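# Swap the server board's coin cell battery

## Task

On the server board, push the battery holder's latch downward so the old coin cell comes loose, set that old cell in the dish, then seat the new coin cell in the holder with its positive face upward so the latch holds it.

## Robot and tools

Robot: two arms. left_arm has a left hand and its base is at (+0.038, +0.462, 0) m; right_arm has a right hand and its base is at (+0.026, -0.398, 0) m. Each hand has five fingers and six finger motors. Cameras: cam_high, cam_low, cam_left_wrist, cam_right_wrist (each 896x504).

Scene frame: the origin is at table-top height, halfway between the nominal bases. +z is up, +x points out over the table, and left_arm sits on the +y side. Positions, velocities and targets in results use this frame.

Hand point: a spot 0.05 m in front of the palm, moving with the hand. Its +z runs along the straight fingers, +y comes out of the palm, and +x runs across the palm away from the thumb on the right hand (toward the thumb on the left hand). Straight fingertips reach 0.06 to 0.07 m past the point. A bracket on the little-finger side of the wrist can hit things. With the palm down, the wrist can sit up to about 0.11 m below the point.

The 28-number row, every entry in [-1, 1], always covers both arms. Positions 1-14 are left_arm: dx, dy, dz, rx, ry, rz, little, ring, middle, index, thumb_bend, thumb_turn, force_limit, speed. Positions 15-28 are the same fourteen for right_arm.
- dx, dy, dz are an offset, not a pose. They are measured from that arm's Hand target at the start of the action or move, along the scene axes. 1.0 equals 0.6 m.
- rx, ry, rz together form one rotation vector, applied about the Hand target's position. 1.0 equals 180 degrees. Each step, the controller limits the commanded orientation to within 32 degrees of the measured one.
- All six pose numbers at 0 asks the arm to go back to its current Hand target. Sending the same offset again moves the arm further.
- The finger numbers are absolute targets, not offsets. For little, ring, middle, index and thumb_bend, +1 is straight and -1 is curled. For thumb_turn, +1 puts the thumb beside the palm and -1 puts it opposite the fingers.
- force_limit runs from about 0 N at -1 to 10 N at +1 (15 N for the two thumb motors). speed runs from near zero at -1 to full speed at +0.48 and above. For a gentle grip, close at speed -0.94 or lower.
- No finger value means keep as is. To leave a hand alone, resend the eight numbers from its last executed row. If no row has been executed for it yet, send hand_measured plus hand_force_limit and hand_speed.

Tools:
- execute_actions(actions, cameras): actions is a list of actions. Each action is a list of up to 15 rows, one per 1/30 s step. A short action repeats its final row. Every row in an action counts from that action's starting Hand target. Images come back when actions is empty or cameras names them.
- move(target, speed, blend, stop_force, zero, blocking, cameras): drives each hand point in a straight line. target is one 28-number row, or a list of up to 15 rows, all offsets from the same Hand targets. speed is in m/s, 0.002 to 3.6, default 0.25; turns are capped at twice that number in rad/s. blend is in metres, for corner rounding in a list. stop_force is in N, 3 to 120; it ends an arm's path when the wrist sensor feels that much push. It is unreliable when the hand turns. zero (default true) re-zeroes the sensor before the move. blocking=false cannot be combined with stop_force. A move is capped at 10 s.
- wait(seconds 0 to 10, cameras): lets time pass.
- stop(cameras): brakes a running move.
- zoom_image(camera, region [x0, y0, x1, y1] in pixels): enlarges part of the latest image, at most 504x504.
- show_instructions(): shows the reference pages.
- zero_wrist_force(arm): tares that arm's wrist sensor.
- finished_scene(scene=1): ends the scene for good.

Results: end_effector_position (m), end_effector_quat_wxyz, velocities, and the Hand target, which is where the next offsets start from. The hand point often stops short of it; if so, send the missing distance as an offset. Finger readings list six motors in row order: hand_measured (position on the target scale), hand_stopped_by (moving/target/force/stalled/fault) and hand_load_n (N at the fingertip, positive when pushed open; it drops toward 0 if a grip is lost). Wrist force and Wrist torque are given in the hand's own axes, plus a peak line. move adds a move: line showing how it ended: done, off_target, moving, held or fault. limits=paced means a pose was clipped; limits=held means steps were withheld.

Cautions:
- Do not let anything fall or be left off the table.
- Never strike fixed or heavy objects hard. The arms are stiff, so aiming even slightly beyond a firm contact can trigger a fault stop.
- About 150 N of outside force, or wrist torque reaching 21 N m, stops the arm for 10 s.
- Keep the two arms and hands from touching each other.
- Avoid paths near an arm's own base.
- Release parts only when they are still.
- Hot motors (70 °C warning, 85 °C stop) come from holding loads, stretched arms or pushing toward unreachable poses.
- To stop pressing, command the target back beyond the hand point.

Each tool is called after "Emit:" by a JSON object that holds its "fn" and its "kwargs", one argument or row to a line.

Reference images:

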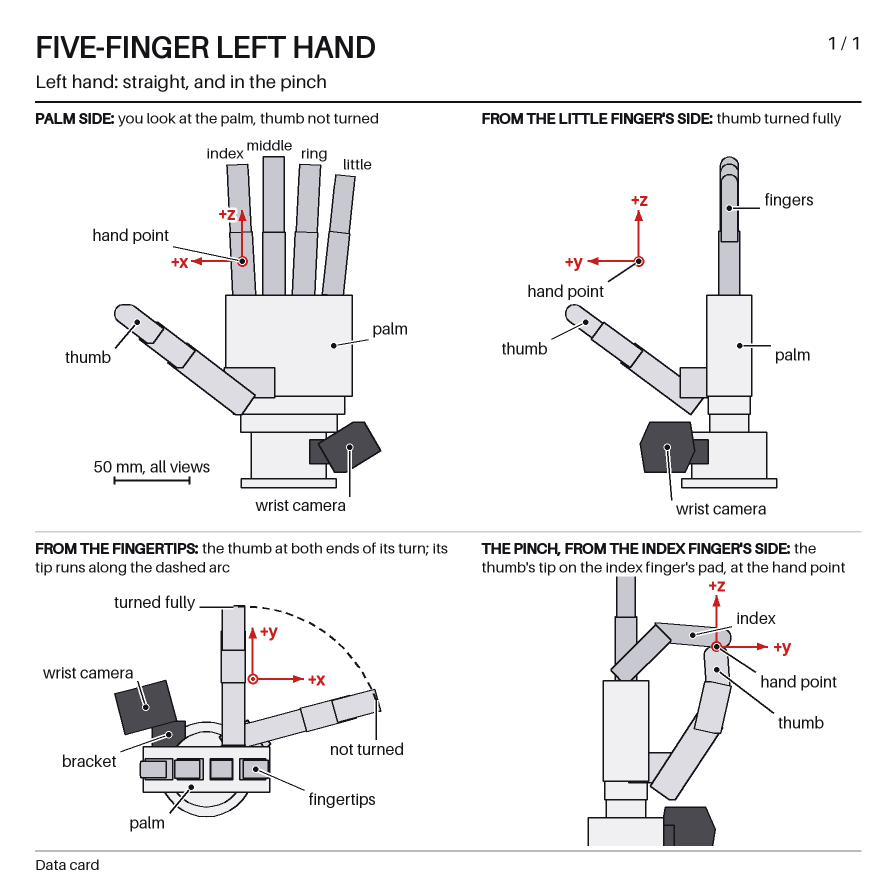

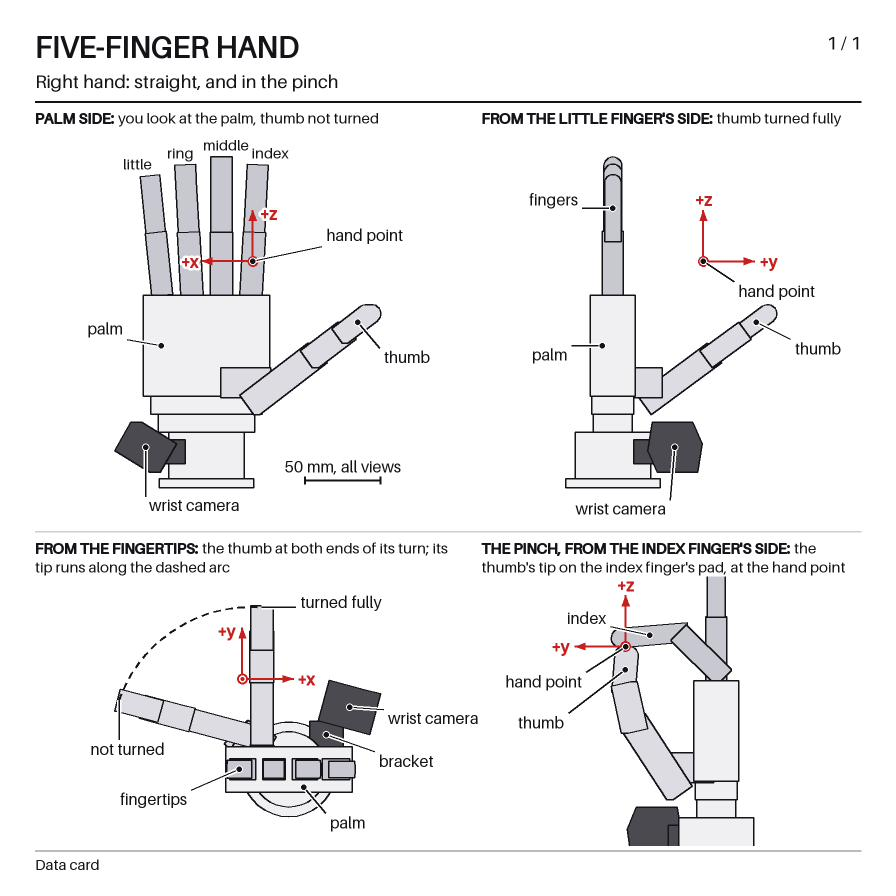

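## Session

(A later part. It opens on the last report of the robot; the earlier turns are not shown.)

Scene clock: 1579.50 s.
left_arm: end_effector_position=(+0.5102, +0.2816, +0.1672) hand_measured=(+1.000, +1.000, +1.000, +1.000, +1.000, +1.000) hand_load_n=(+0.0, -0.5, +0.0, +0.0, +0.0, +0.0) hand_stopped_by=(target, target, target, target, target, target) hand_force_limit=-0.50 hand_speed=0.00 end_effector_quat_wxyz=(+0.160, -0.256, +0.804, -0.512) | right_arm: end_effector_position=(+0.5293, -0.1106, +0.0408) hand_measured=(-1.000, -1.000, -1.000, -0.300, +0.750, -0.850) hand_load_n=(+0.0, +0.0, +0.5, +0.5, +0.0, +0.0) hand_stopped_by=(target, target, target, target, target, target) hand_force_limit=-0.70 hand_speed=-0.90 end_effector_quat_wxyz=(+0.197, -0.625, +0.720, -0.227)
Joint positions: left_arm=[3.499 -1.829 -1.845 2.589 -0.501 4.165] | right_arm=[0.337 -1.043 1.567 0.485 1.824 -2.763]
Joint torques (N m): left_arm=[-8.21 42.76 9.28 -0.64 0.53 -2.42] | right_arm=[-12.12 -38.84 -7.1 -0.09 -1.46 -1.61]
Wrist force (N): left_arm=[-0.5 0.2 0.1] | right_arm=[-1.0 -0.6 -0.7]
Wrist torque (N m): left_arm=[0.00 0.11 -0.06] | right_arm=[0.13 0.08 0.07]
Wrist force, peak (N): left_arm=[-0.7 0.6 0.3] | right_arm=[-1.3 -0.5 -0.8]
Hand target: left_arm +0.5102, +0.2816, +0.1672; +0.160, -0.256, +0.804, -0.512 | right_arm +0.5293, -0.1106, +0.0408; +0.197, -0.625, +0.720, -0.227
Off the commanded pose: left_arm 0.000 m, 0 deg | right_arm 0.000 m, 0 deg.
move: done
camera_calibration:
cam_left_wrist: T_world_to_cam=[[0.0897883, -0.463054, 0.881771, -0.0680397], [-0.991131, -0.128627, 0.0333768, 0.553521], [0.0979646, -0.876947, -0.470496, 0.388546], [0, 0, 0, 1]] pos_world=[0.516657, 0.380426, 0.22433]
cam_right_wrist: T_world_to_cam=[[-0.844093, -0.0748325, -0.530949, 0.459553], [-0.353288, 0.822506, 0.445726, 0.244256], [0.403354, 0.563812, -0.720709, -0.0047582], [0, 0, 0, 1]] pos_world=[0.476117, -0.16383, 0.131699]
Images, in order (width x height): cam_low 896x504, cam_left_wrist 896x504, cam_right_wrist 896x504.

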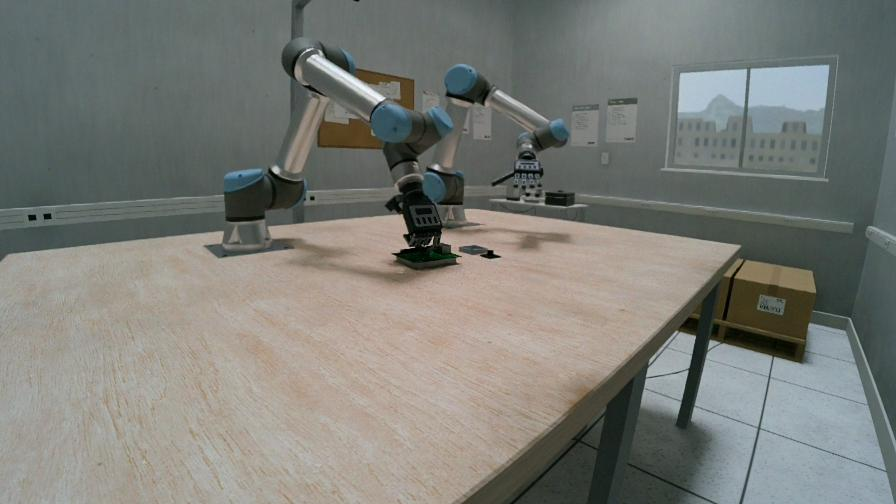

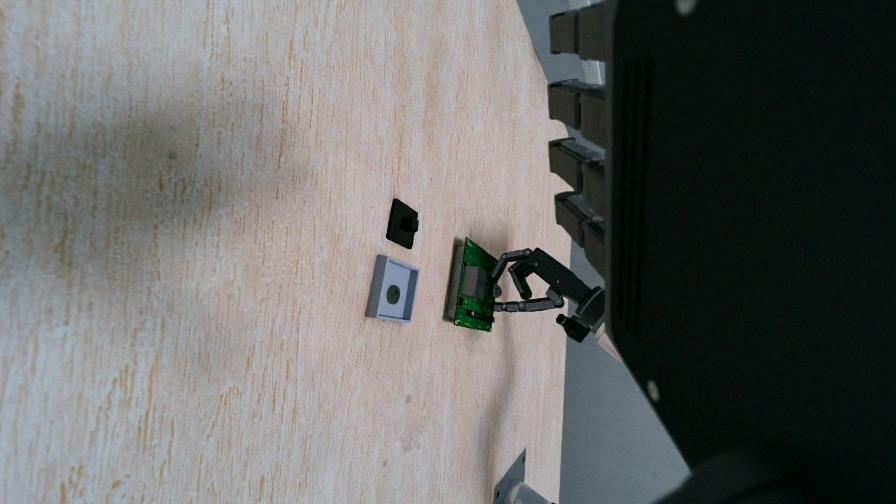

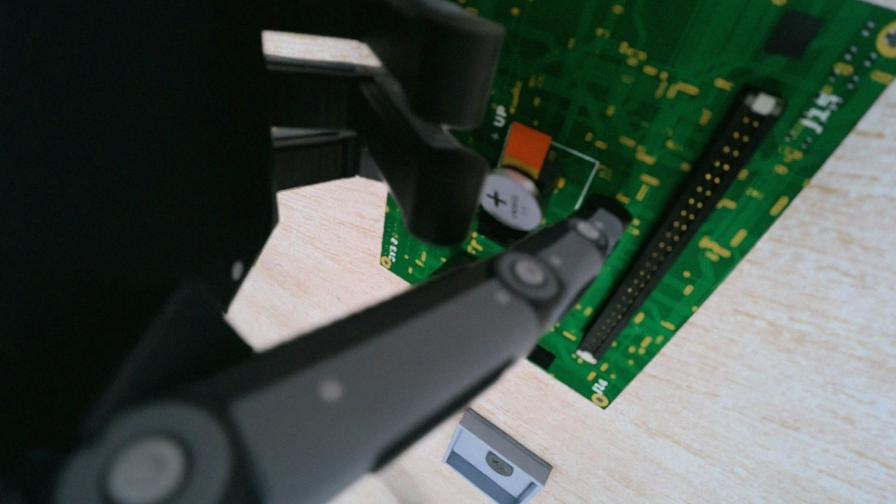

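Emit:
{"fn": "move", "kwargs": {
  "target": [0,0,0,0,0,0,1,1,1,1,1,1,-0.5,0,0.0012,0.003,0.003,0,0,0,-1,-1,-1,-0.3,0.75,-0.85,-0.7,-0.9],
  "speed": 0.01,
  "stop_force": 3,
  "cameras": []
}}

Emit:
{"fn": "move", "kwargs": {
  "target": [0,0,0,0,0,0,1,1,1,1,1,1,-0.5,0,0,0,0,0,0,0,-1,-1,-1,-0.3,0.3,-0.85,-0.75,-0.94],
  "cameras": ["cam_left_wrist","cam_right_wrist"]
}}

Emit:
{"fn": "zoom_image", "kwargs": {
  "camera": "cam_left_wrist",
  "region": [460, 250, 540, 320]
}}

Emit:
{"fn": "zoom_image", "kwargs": {
  "camera": "cam_right_wrist",
  "region": [475, 100, 585, 245]
}}

Scene clock: 1615.23 s.
left_arm: end_effector_position=(+0.5102, +0.2816, +0.1672) hand_measured=(+1.000, +1.000, +1.000, +1.000, +1.000, +1.000) hand_load_n=(+0.0, +0.0, +0.0, +0.0, +0.0, +0.0) hand_stopped_by=(target, target, target, target, target, target) hand_force_limit=-0.50 hand_speed=0.00 end_effector_quat_wxyz=(+0.160, -0.256, +0.804, -0.512) | right_arm: end_effector_position=(+0.5300, -0.1088, +0.0426) hand_measured=(-1.000, -1.000, -1.000, -0.300, +0.750, -0.850) hand_load_n=(+0.0, +0.0, +0.0, +1.0, +0.0, +0.0) hand_stopped_by=(target, target, target, target, target, target) hand_force_limit=-0.70 hand_speed=-0.90 end_effector_quat_wxyz=(+0.197, -0.625, +0.720, -0.227)
Joint positions: left_arm=[3.499 -1.829 -1.845 2.589 -0.501 4.165] | right_arm=[0.341 -1.042 1.56 0.492 1.826 -2.76]
Joint torques (N m): left_arm=[-9.92 42.26 9.14 -0.84 0.48 -2.36] | right_arm=[12.29 -38.83 -34.04 4.36 2.19 1.88]
Wrist force (N): left_arm=[-0.4 0.3 0.2] | right_arm=[-1.0 -1.0 -0.4]
Wrist torque (N m): left_arm=[0.03 0.10 -0.06] | right_arm=[0.10 0.10 0.06]
Wrist force, peak (N): left_arm=[-0.8 0.4 0.2] | right_arm=[-1.3 -0.7 -0.7]
Hand target: left_arm +0.5102, +0.2816, +0.1672; +0.160, -0.256, +0.804, -0.512 | right_arm +0.5300, -0.1088, +0.0426; +0.197, -0.625, +0.720, -0.227
Off the commanded pose: left_arm 0.000 m, 0 deg | right_arm 0.000 m, 0 deg.
move: done
No camera images: "cameras" was empty.

Scene clock: 1617.10 s.
left_arm: end_effector_position=(+0.5102, +0.2816, +0.1672) hand_measured=(+1.000, +1.000, +1.000, +1.000, +1.000, +1.000) hand_load_n=(+0.0, +0.0, +0.0, +0.0, +0.0, +0.0) hand_stopped_by=(target, target, target, target, target, target) hand_force_limit=-0.50 hand_speed=0.00 end_effector_quat_wxyz=(+0.160, -0.256, +0.804, -0.512) | right_arm: end_effector_position=(+0.5300, -0.1088, +0.0426) hand_measured=(-1.000, -1.000, -1.000, -0.300, +0.608, -0.850) hand_load_n=(+0.5, +0.0, +0.0, +1.0, +2.0, +0.0) hand_stopped_by=(target, target, target, target, force, target) hand_force_limit=-0.75 hand_speed=-0.94 end_effector_quat_wxyz=(+0.197, -0.625, +0.720, -0.227)
Joint positions: left_arm=[3.499 -1.829 -1.845 2.589 -0.501 4.165] | right_arm=[0.341 -1.042 1.56 0.492 1.826 -2.76]
Joint torques (N m): left_arm=[-9.25 41.67 9.67 -0.83 0.54 -2.49] | right_arm=[12.46 -38.42 -33.87 4.12 2.16 1.73]
Wrist force (N): left_arm=[-0.6 0.3 0.1] | right_arm=[-1.3 -0.7 -0.4]
Wrist torque (N m): left_arm=[0.01 0.12 -0.07] | right_arm=[0.11 0.14 0.04]
Wrist force, peak (N): left_arm=[-0.9 0.2 0.2] | right_arm=[-1.1 -1.0 -0.5]
Hand target: left_arm +0.5102, +0.2816, +0.1672; +0.160, -0.256, +0.804, -0.512 | right_arm +0.5300, -0.1088, +0.0426; +0.197, -0.625, +0.720, -0.227
Off the commanded pose: left_arm 0.000 m, 0 deg | right_arm 0.000 m, 0 deg.
move: done
camera_calibration:
cam_left_wrist: T_world_to_cam=[[0.0897883, -0.463054, 0.881771, -0.0680397], [-0.991131, -0.128627, 0.0333768, 0.553521], [0.0979646, -0.876947, -0.470496, 0.388546], [0, 0, 0, 1]] pos_world=[0.516657, 0.380426, 0.22433]
cam_right_wrist: T_world_to_cam=[[-0.844093, -0.0748325, -0.530949, 0.461234], [-0.353288, 0.822506, 0.445726, 0.24222], [0.403354, 0.563812, -0.720709, -0.00475813], [0, 0, 0, 1]] pos_world=[0.476817, -0.16203, 0.133499]
Images, in order (width x height): cam_left_wrist 896x504, cam_right_wrist 896x504.

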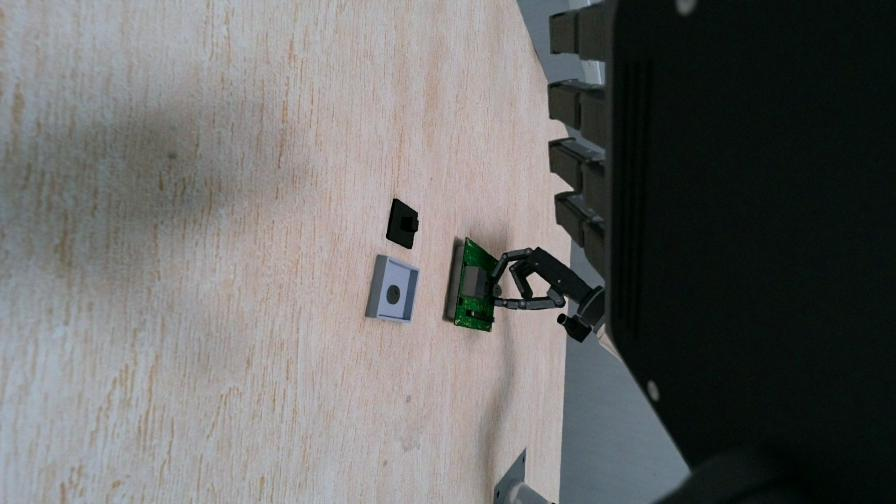

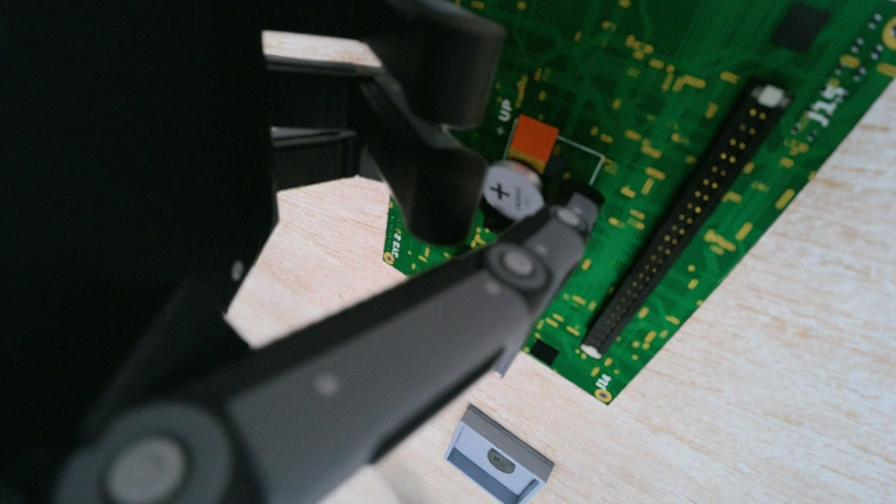

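Scaled by 6.300 from the camera's 896x504 image, which has a finer 1280x720 frame.

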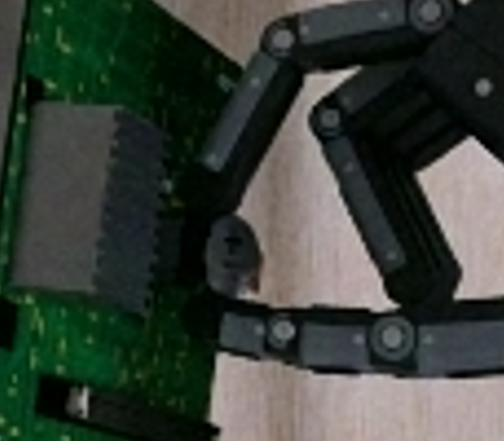

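Scaled by 3.476 from the camera's 896x504 image, which has a finer 1280x720 frame.

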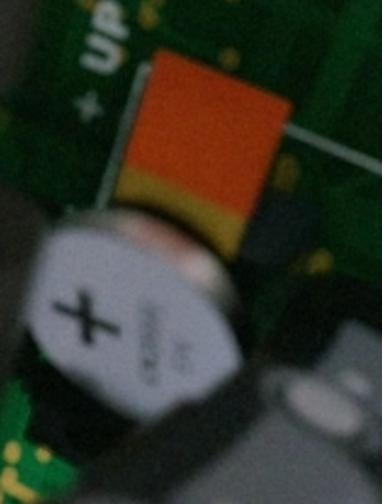

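Emit:
{"fn": "move", "kwargs": {
  "target": [0,0,0,0,0,0,1,1,1,1,1,1,-0.5,0,0,0.0075,-0.0015,0,0,0,-1,-1,-1,-0.3,0.3,-0.85,-0.75,-0.94],
  "speed": 0.006,
  "stop_force": 4,
  "cameras": ["cam_left_wrist","cam_right_wrist"]
}}

Emit:
{"fn": "zoom_image", "kwargs": {
  "camera": "cam_left_wrist",
  "region": [460, 250, 540, 320]
}}

Emit:
{"fn": "zoom_image", "kwargs": {
  "camera": "cam_right_wrist",
  "region": [475, 100, 585, 245]
}}

Scene clock: 1626.70 s.
left_arm: end_effector_position=(+0.5102, +0.2816, +0.1672) hand_measured=(+1.000, +1.000, +1.000, +1.000, +1.000, +1.000) hand_load_n=(+0.0, +0.0, +0.0, +0.0, +0.0, +0.0) hand_stopped_by=(target, target, target, target, target, target) hand_force_limit=-0.50 hand_speed=0.00 end_effector_quat_wxyz=(+0.160, -0.256, +0.804, -0.512) | right_arm: end_effector_position=(+0.5300, -0.1043, +0.0417) hand_measured=(-1.000, -1.000, -1.000, -0.300, +0.608, -0.850) hand_load_n=(+0.0, +0.0, +0.0, +1.5, +0.5, +0.0) hand_stopped_by=(target, target, target, target, force, target) hand_force_limit=-0.75 hand_speed=-0.94 end_effector_quat_wxyz=(+0.197, -0.625, +0.720, -0.227)
Joint positions: left_arm=[3.499 -1.829 -1.845 2.589 -0.501 4.165] | right_arm=[0.35 -1.035 1.552 0.495 1.831 -2.753]
Joint torques (N m): left_arm=[-9.92 40.75 8.95 -0.87 0.65 -2.28] | right_arm=[14.63 -38.06 -32.86 5.02 1.08 1.9]
Wrist force (N): left_arm=[-0.8 0.2 0.3] | right_arm=[1.3 -4.6 0.7]
Wrist torque (N m): left_arm=[-0.01 0.16 -0.08] | right_arm=[0.00 0.09 0.03]
Wrist force, peak (N): left_arm=[-0.8 0.5 0.1] | right_arm=[0.7 -5.8 0.0]
Hand target: left_arm +0.5102, +0.2816, +0.1672; +0.160, -0.256, +0.804, -0.512 | right_arm +0.5300, -0.1043, +0.0417; +0.197, -0.625, +0.720, -0.227
Off the commanded pose: left_arm 0.000 m, 0 deg | right_arm 0.000 m, 0 deg.
move: done
camera_calibration:
cam_left_wrist: T_world_to_cam=[[0.0897883, -0.463054, 0.881771, -0.0680397], [-0.991131, -0.128627, 0.0333768, 0.553521], [0.0979646, -0.876947, -0.470496, 0.388546], [0, 0, 0, 1]] pos_world=[0.516657, 0.380426, 0.22433]
cam_right_wrist: T_world_to_cam=[[-0.844093, -0.0748325, -0.530949, 0.461093], [-0.353288, 0.822506, 0.445726, 0.23892], [0.403354, 0.563812, -0.720709, -0.00794392], [0, 0, 0, 1]] pos_world=[0.476817, -0.15753, 0.132599]
Images, in order (width x height): cam_left_wrist 896x504, cam_right_wrist 896x504.

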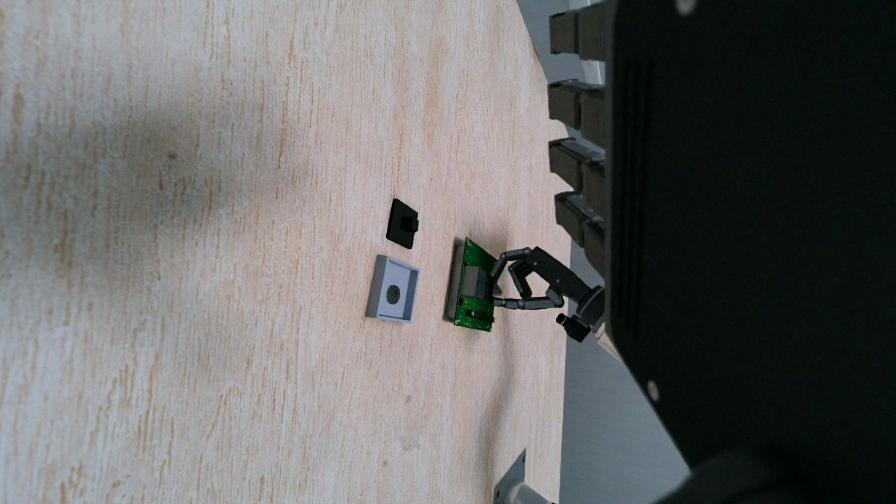

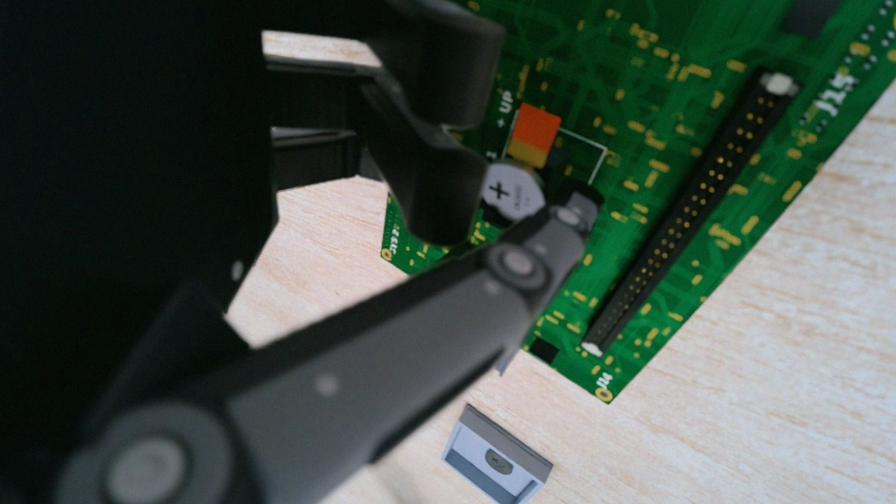

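Scaled by 6.300 from the camera's 896x504 image, which has a finer 1280x720 frame.

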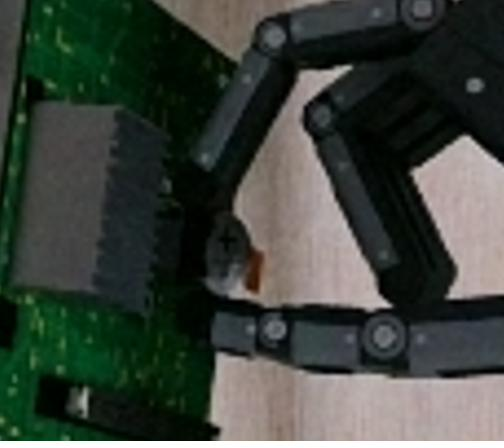

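Scaled by 3.476 from the camera's 896x504 image, which has a finer 1280x720 frame.

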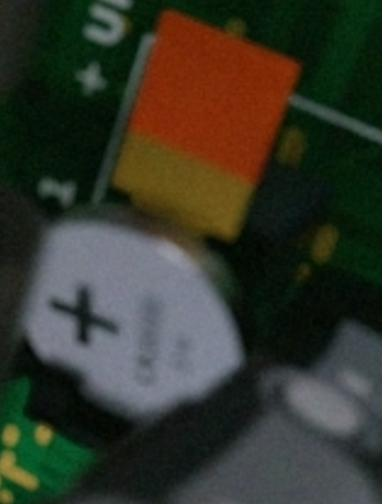

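Emit:
{"fn": "move", "kwargs": {
  "target": [0,0,0,0,0,0,1,1,1,1,1,1,-0.5,0,0,0,0,0,0,0,-1,-1,-1,-0.3,0.78,-0.85,-0.7,-0.9],
  "cameras": ["cam_left_wrist","cam_right_wrist"]
}}

Emit:
{"fn": "zoom_image", "kwargs": {
  "camera": "cam_right_wrist",
  "region": [475, 100, 585, 245]
}}

Emit:
{"fn": "zoom_image", "kwargs": {
  "camera": "cam_left_wrist",
  "region": [460, 250, 540, 320]
}}

Scene clock: 1642.43 s.
left_arm: end_effector_position=(+0.5102, +0.2816, +0.1672) hand_measured=(+1.000, +1.000, +1.000, +1.000, +1.000, +1.000) hand_load_n=(+0.0, +0.0, +0.0, +0.0, +0.0, +0.0) hand_stopped_by=(target, target, target, target, target, target) hand_force_limit=-0.50 hand_speed=0.00 end_effector_quat_wxyz=(+0.160, -0.256, +0.804, -0.512) | right_arm: end_effector_position=(+0.5300, -0.1043, +0.0417) hand_measured=(-1.000, -1.000, -1.000, -0.300, +0.780, -0.850) hand_load_n=(+0.0, +0.0, +0.0, +1.5, -0.5, +0.0) hand_stopped_by=(target, target, target, target, target, target) hand_force_limit=-0.70 hand_speed=-0.90 end_effector_quat_wxyz=(+0.197, -0.625, +0.720, -0.227)
Joint positions: left_arm=[3.499 -1.829 -1.845 2.589 -0.501 4.165] | right_arm=[0.35 -1.035 1.552 0.495 1.831 -2.753]
Joint torques (N m): left_arm=[-8.74 41.22 9.76 -0.84 0.37 -2.35] | right_arm=[14.48 -38.56 -31.77 4.84 1.12 1.77]
Wrist force (N): left_arm=[-0.6 0.5 0.0] | right_arm=[1.2 -4.4 1.1]
Wrist torque (N m): left_arm=[0.05 0.12 -0.07] | right_arm=[0.00 0.09 0.03]
Wrist force, peak (N): left_arm=[-0.9 0.6 0.2] | right_arm=[1.1 -5.8 -0.1]
Hand target: left_arm +0.5102, +0.2816, +0.1672; +0.160, -0.256, +0.804, -0.512 | right_arm +0.5300, -0.1043, +0.0417; +0.197, -0.625, +0.720, -0.227
Off the commanded pose: left_arm 0.000 m, 0 deg | right_arm 0.000 m, 0 deg.
move: done
camera_calibration:
cam_left_wrist: T_world_to_cam=[[0.0897883, -0.463054, 0.881771, -0.0680397], [-0.991131, -0.128627, 0.0333768, 0.553521], [0.0979646, -0.876947, -0.470496, 0.388546], [0, 0, 0, 1]] pos_world=[0.516657, 0.380426, 0.22433]
cam_right_wrist: T_world_to_cam=[[-0.844093, -0.0748325, -0.530949, 0.461093], [-0.353288, 0.822506, 0.445726, 0.23892], [0.403354, 0.563812, -0.720709, -0.00794392], [0, 0, 0, 1]] pos_world=[0.476817, -0.15753, 0.132599]
Images, in order (width x height): cam_left_wrist 896x504, cam_right_wrist 896x504.

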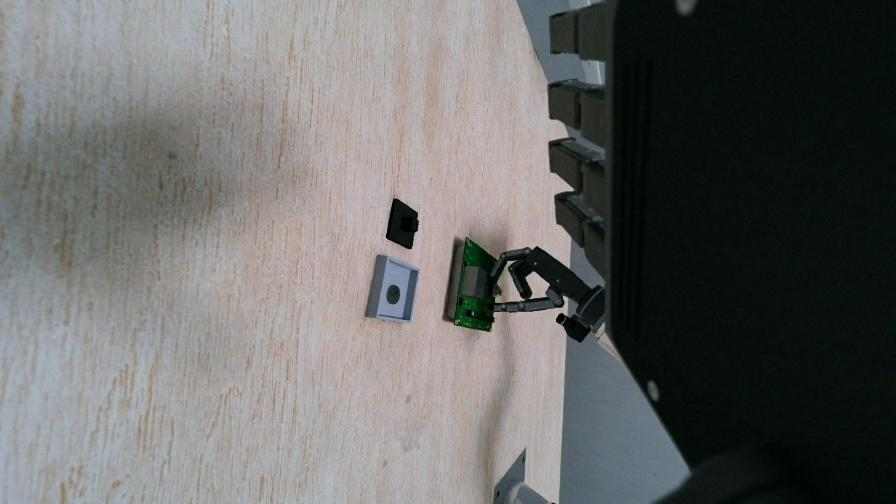

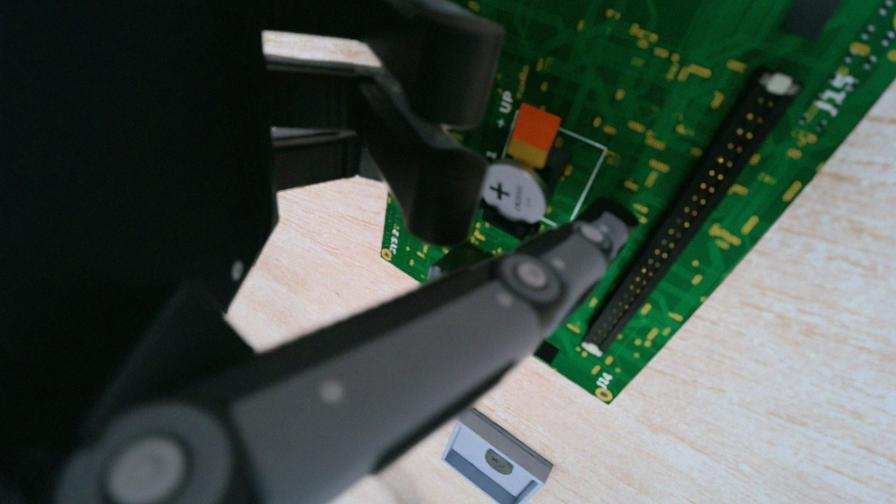

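Scaled by 3.476 from the camera's 896x504 image, which has a finer 1280x720 frame.

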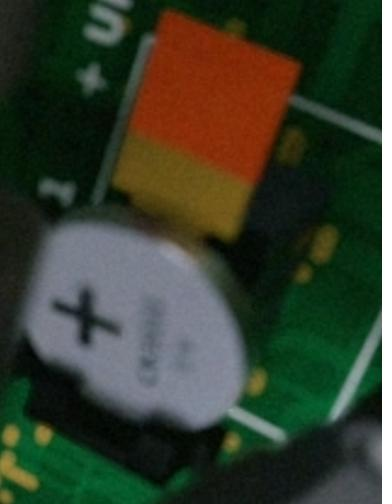

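Scaled by 6.300 from the camera's 896x504 image, which has a finer 1280x720 frame.

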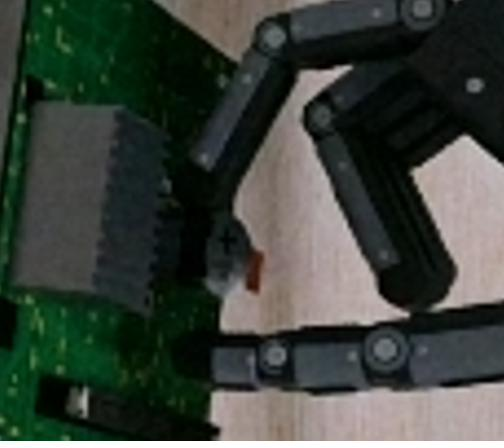

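Emit:
{"fn": "move", "kwargs": {
  "target": [
    [0,0,0,0,0,0,1,1,1,1,1,1,-0.5,0,0.005,0,0.005,0,0,0,-1,-1,-1,-0.3,0.78,-0.85,-0.7,-0.9],
    [0,0,0,0,0,0,1,1,1,1,1,1,-0.5,0,0.005,0,0.09,0,0,0,-1,-1,-1,-0.3,0.78,-0.85,-0.7,-0.9],
    [0,0,0,0,0,0,1,1,1,1,1,1,-0.5,0,-0.1323,-0.0117,0.1555,0.0137,0.1941,0.0435,-1,-1,-1,-0.3,0.78,-0.85,-0.7,-0.9],
    [0,0,0,0,0,0,1,1,1,1,1,1,-0.5,0,-0.1323,-0.0117,0.1555,0.0137,0.1941,0.0435,1,1,1,1,1,1,-0.5,0]
  ],
  "speed": [0.02,0.06,0.1,0.1],
  "blend": [0.001,0.01,0,0],
  "cameras": ["cam_left_wrist","cam_right_wrist","cam_low","cam_high"]
}}

Emit:
{"fn": "zoom_image", "kwargs": {
  "camera": "cam_right_wrist",
  "region": [270, 30, 410, 190]
}}

Emit:
{"fn": "zoom_image", "kwargs": {
  "camera": "cam_left_wrist",
  "region": [470, 240, 550, 320]
}}

Emit:
{"fn": "zoom_image", "kwargs": {
  "camera": "cam_low",
  "region": [400, 225, 450, 265]
}}

Scene clock: 1683.67 s.
left_arm: end_effector_position=(+0.5102, +0.2816, +0.1672) hand_measured=(+1.000, +1.000, +1.000, +1.000, +1.000, +1.000) hand_load_n=(+0.0, +0.0, +0.0, -0.5, +0.0, -0.5) hand_stopped_by=(target, target, target, target, target, target) hand_force_limit=-0.50 hand_speed=0.00 end_effector_quat_wxyz=(+0.160, -0.256, +0.804, -0.512) | right_arm: end_effector_position=(+0.4507, -0.1113, +0.1350) hand_measured=(+1.000, +1.000, +1.000, +1.000, +1.000, +1.000) hand_load_n=(+0.0, +0.0, +0.0, +0.0, +0.0, +0.0) hand_stopped_by=(target, target, target, target, target, target) hand_force_limit=-0.50 hand_speed=0.00 end_effector_quat_wxyz=(+0.000, +0.707, -0.707, +0.000)
Joint positions: left_arm=[3.499 -1.829 -1.845 2.589 -0.501 4.165] | right_arm=[0.267 -0.921 1.221 1.271 1.571 -2.901]
Joint torques (N m): left_arm=[-8.63 41.99 9.81 -0.98 0.95 -2.27] | right_arm=[-10.87 -45.45 -31.25 3.7 -0.26 -1.81]
Wrist force (N): left_arm=[-0.7 0.2 0.1] | right_arm=[-1.9 0.3 -0.6]
Wrist torque (N m): left_arm=[0.01 0.14 -0.07] | right_arm=[0.13 0.17 -0.02]
Wrist force, peak (N): left_arm=[-0.8 0.5 0.3] | right_arm=[1.1 -5.7 -0.1]
Hand target: left_arm +0.5102, +0.2816, +0.1672; +0.160, -0.256, +0.804, -0.512 | right_arm +0.4507, -0.1113, +0.1350; +0.000, +0.707, -0.707, +0.000
Off the commanded pose: left_arm 0.000 m, 0 deg | right_arm 0.000 m, 0 deg.
move: done
camera_calibration:
cam_left_wrist: T_world_to_cam=[[0.0897883, -0.463054, 0.881771, -0.0680397], [-0.991131, -0.128627, 0.0333768, 0.553521], [0.0979646, -0.876947, -0.470496, 0.388546], [0, 0, 0, 1]] pos_world=[0.516657, 0.380426, 0.22433]
cam_right_wrist: T_world_to_cam=[[-0.9805, -0.192733, 0.0384026, 0.41455], [-0.125562, 0.76471, 0.632023, 0.0407779], [-0.151178, 0.614876, -0.773997, 0.358067], [0, 0, 0, 1]] pos_world=[0.465718, -0.171453, 0.23545]

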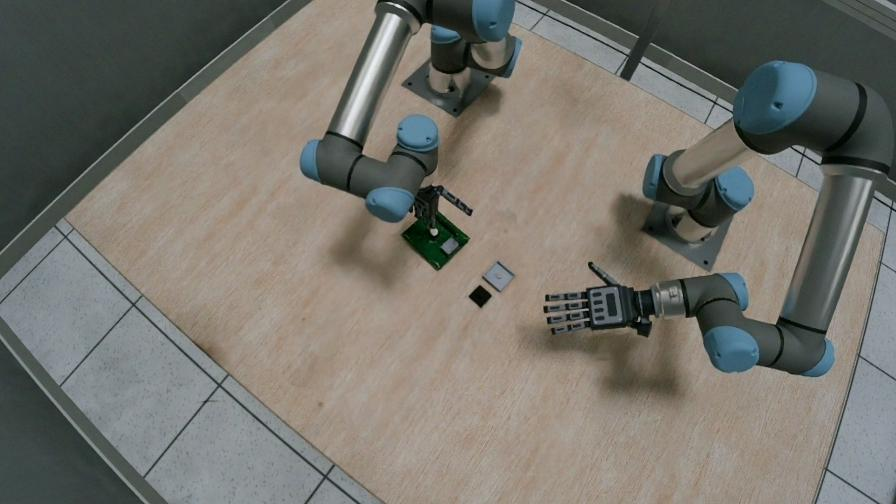

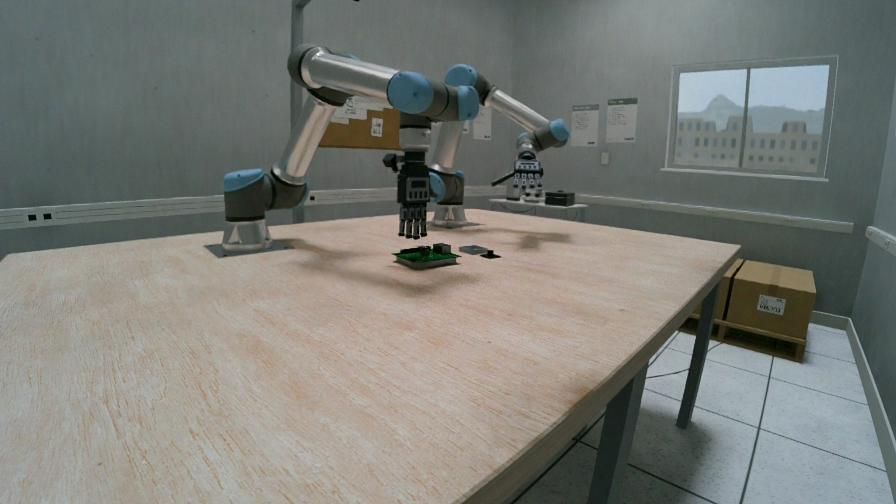

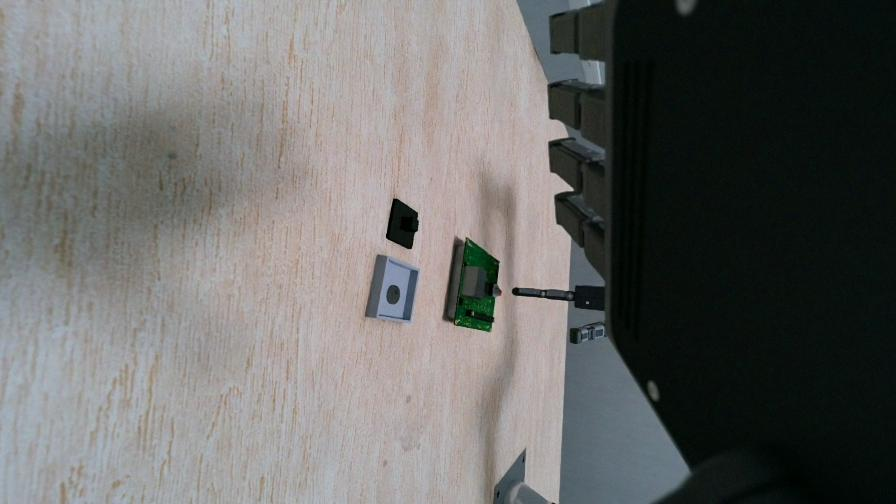

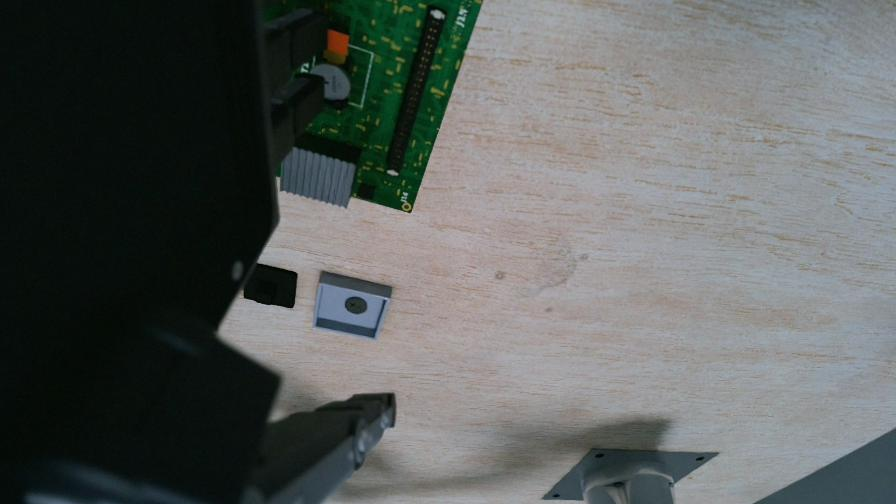

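Scaled by 3.150 from the camera's 896x504 image, which has a finer 1280x720 frame.

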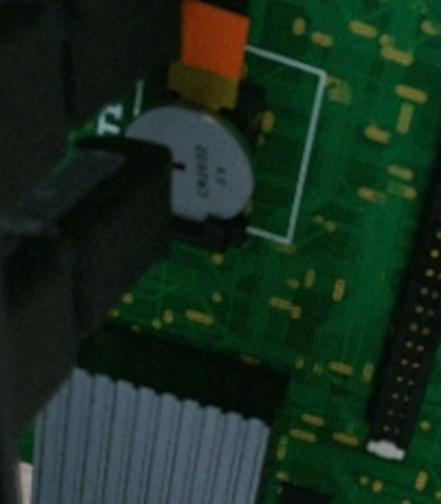

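Scaled by 6.300 from the camera's 896x504 image, which has a finer 1280x720 frame.

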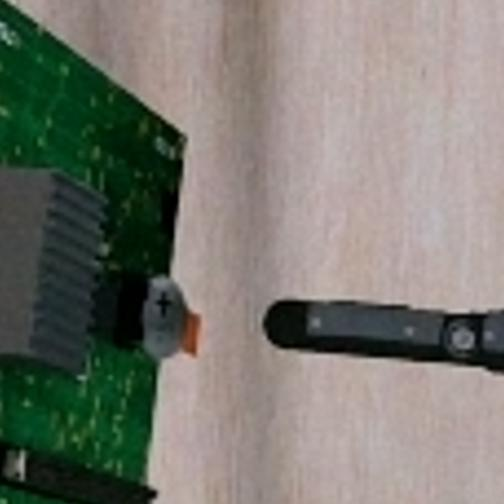

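Scaled by 10.080 from the camera's 896x504 image, which has a finer 1280x720 frame.

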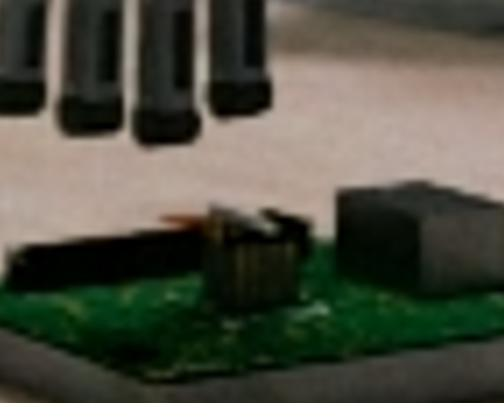

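Emit:
{"fn": "move", "kwargs": {
  "target": [0,0,0,0,0,0,1,1,1,1,1,1,-0.5,0,0.001,0,-0.03,0,0,0,1,1,-0.4,1,1,1,-0.5,0],
  "speed": 0.08,
  "cameras": ["cam_left_wrist","cam_low","cam_high","cam_right_wrist"]
}}

Emit:
{"fn": "zoom_image", "kwargs": {
  "camera": "cam_high",
  "region": [400, 175, 480, 245]
}}

Emit:
{"fn": "zoom_image", "kwargs": {
  "camera": "cam_left_wrist",
  "region": [470, 240, 550, 320]
}}

Emit:
{"fn": "zoom_image", "kwargs": {
  "camera": "cam_low",
  "region": [400, 225, 450, 265]
}}

Scene clock: 1705.37 s.
left_arm: end_effector_position=(+0.5102, +0.2816, +0.1672) hand_measured=(+1.000, +1.000, +1.000, +1.000, +1.000, +1.000) hand_load_n=(+0.0, +0.0, +0.0, +0.0, -0.5, +0.0) hand_stopped_by=(target, target, target, target, target, target) hand_force_limit=-0.50 hand_speed=0.00 end_effector_quat_wxyz=(+0.160, -0.256, +0.804, -0.512) | right_arm: end_effector_position=(+0.4513, -0.1113, +0.1171) hand_measured=(+1.000, +1.000, -0.400, +1.000, +1.000, +1.000) hand_load_n=(+0.0, +0.0, +0.0, +0.0, +0.0, +0.0) hand_stopped_by=(target, target, target, target, target, target) hand_force_limit=-0.50 hand_speed=0.00 end_effector_quat_wxyz=(+0.000, +0.707, -0.707, +0.000)
Joint positions: left_arm=[3.499 -1.829 -1.845 2.589 -0.501 4.165] | right_arm=[0.267 -0.906 1.243 1.234 1.571 -2.902]
Joint torques (N m): left_arm=[-10.33 41.4 8.79 -0.88 0.99 -1.96] | right_arm=[-12.34 -46.48 -7.16 0.97 0.81 -2.11]
Wrist force (N): left_arm=[-0.5 0.4 0.0] | right_arm=[-1.7 -0.1 -0.7]
Wrist torque (N m): left_arm=[0.04 0.11 -0.07] | right_arm=[0.07 0.16 -0.03]
Wrist force, peak (N): left_arm=[-0.7 0.5 0.3] | right_arm=[-2.1 0.0 -0.6]
Hand target: left_arm +0.5102, +0.2816, +0.1672; +0.160, -0.256, +0.804, -0.512 | right_arm +0.4513, -0.1113, +0.1170; +0.000, +0.707, -0.707, +0.000
Off the commanded pose: left_arm 0.000 m, 0 deg | right_arm 0.000 m, 0 deg.
move: done
camera_calibration:
cam_left_wrist: T_world_to_cam=[[0.0897883, -0.463054, 0.881771, -0.0680397], [-0.991131, -0.128627, 0.0333768, 0.553521], [0.0979646, -0.876947, -0.470496, 0.388546], [0, 0, 0, 1]] pos_world=[0.516657, 0.380426, 0.22433]
cam_right_wrist: T_world_to_cam=[[-0.98049, -0.192792, 0.0383532, 0.415826], [-0.125638, 0.764696, 0.632025, 0.0522626], [-0.151178, 0.614875, -0.773998, 0.344225], [0, 0, 0, 1]] pos_world=[0.466318, -0.171453, 0.21745]

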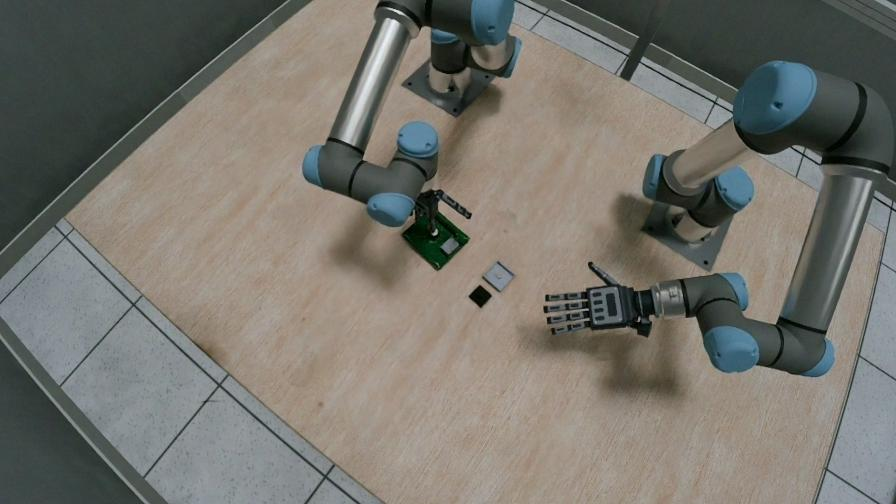

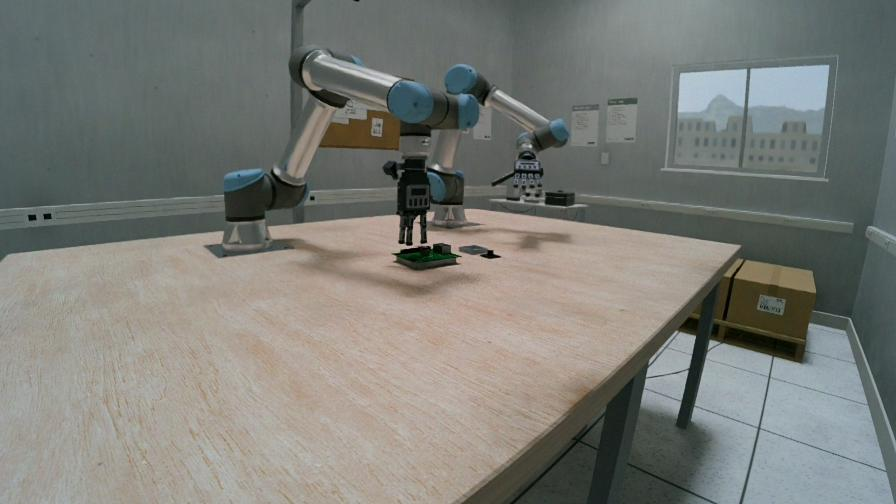

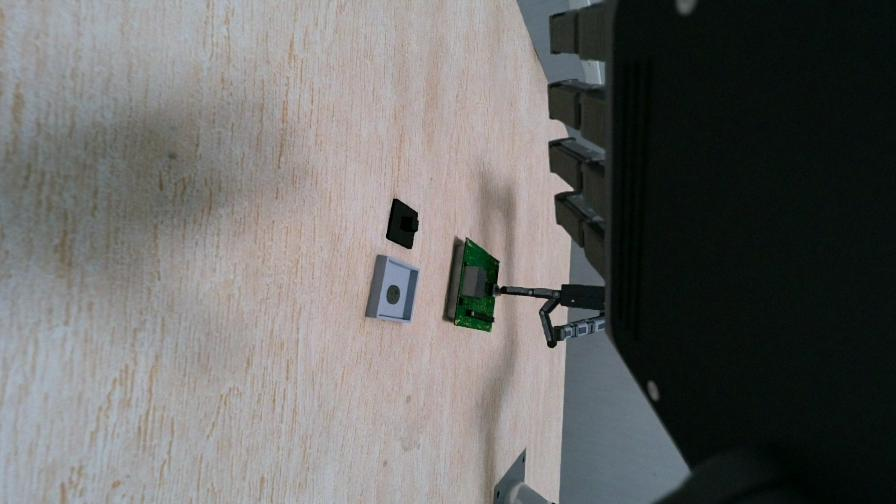

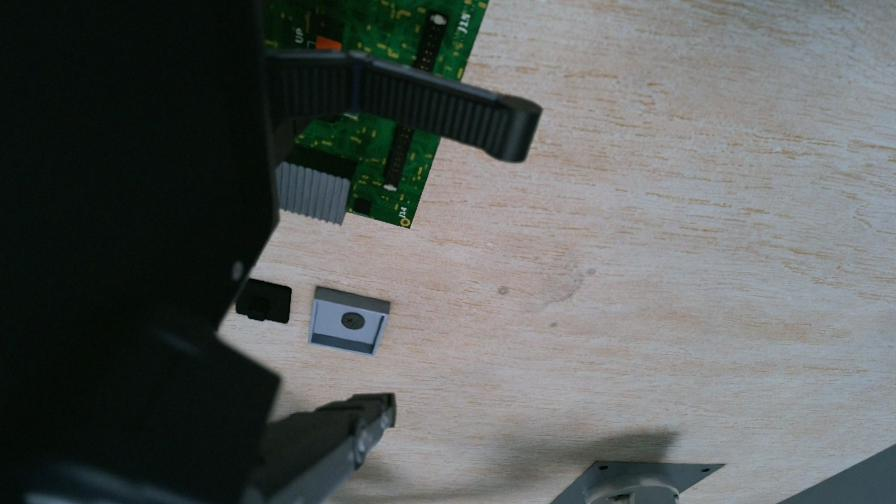

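Scaled by 6.300 from the camera's 896x504 image, which has a finer 1280x720 frame.

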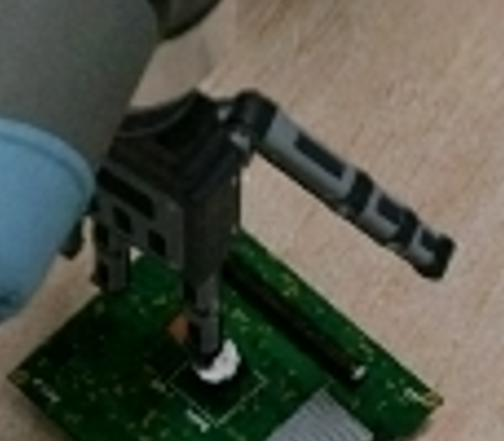

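Scaled by 6.300 from the camera's 896x504 image, which has a finer 1280x720 frame.

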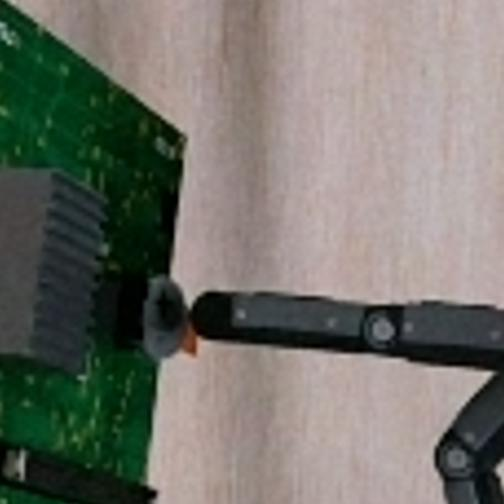

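Scaled by 10.080 from the camera's 896x504 image, which has a finer 1280x720 frame.

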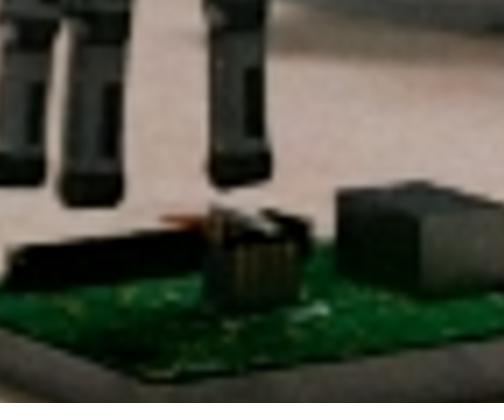

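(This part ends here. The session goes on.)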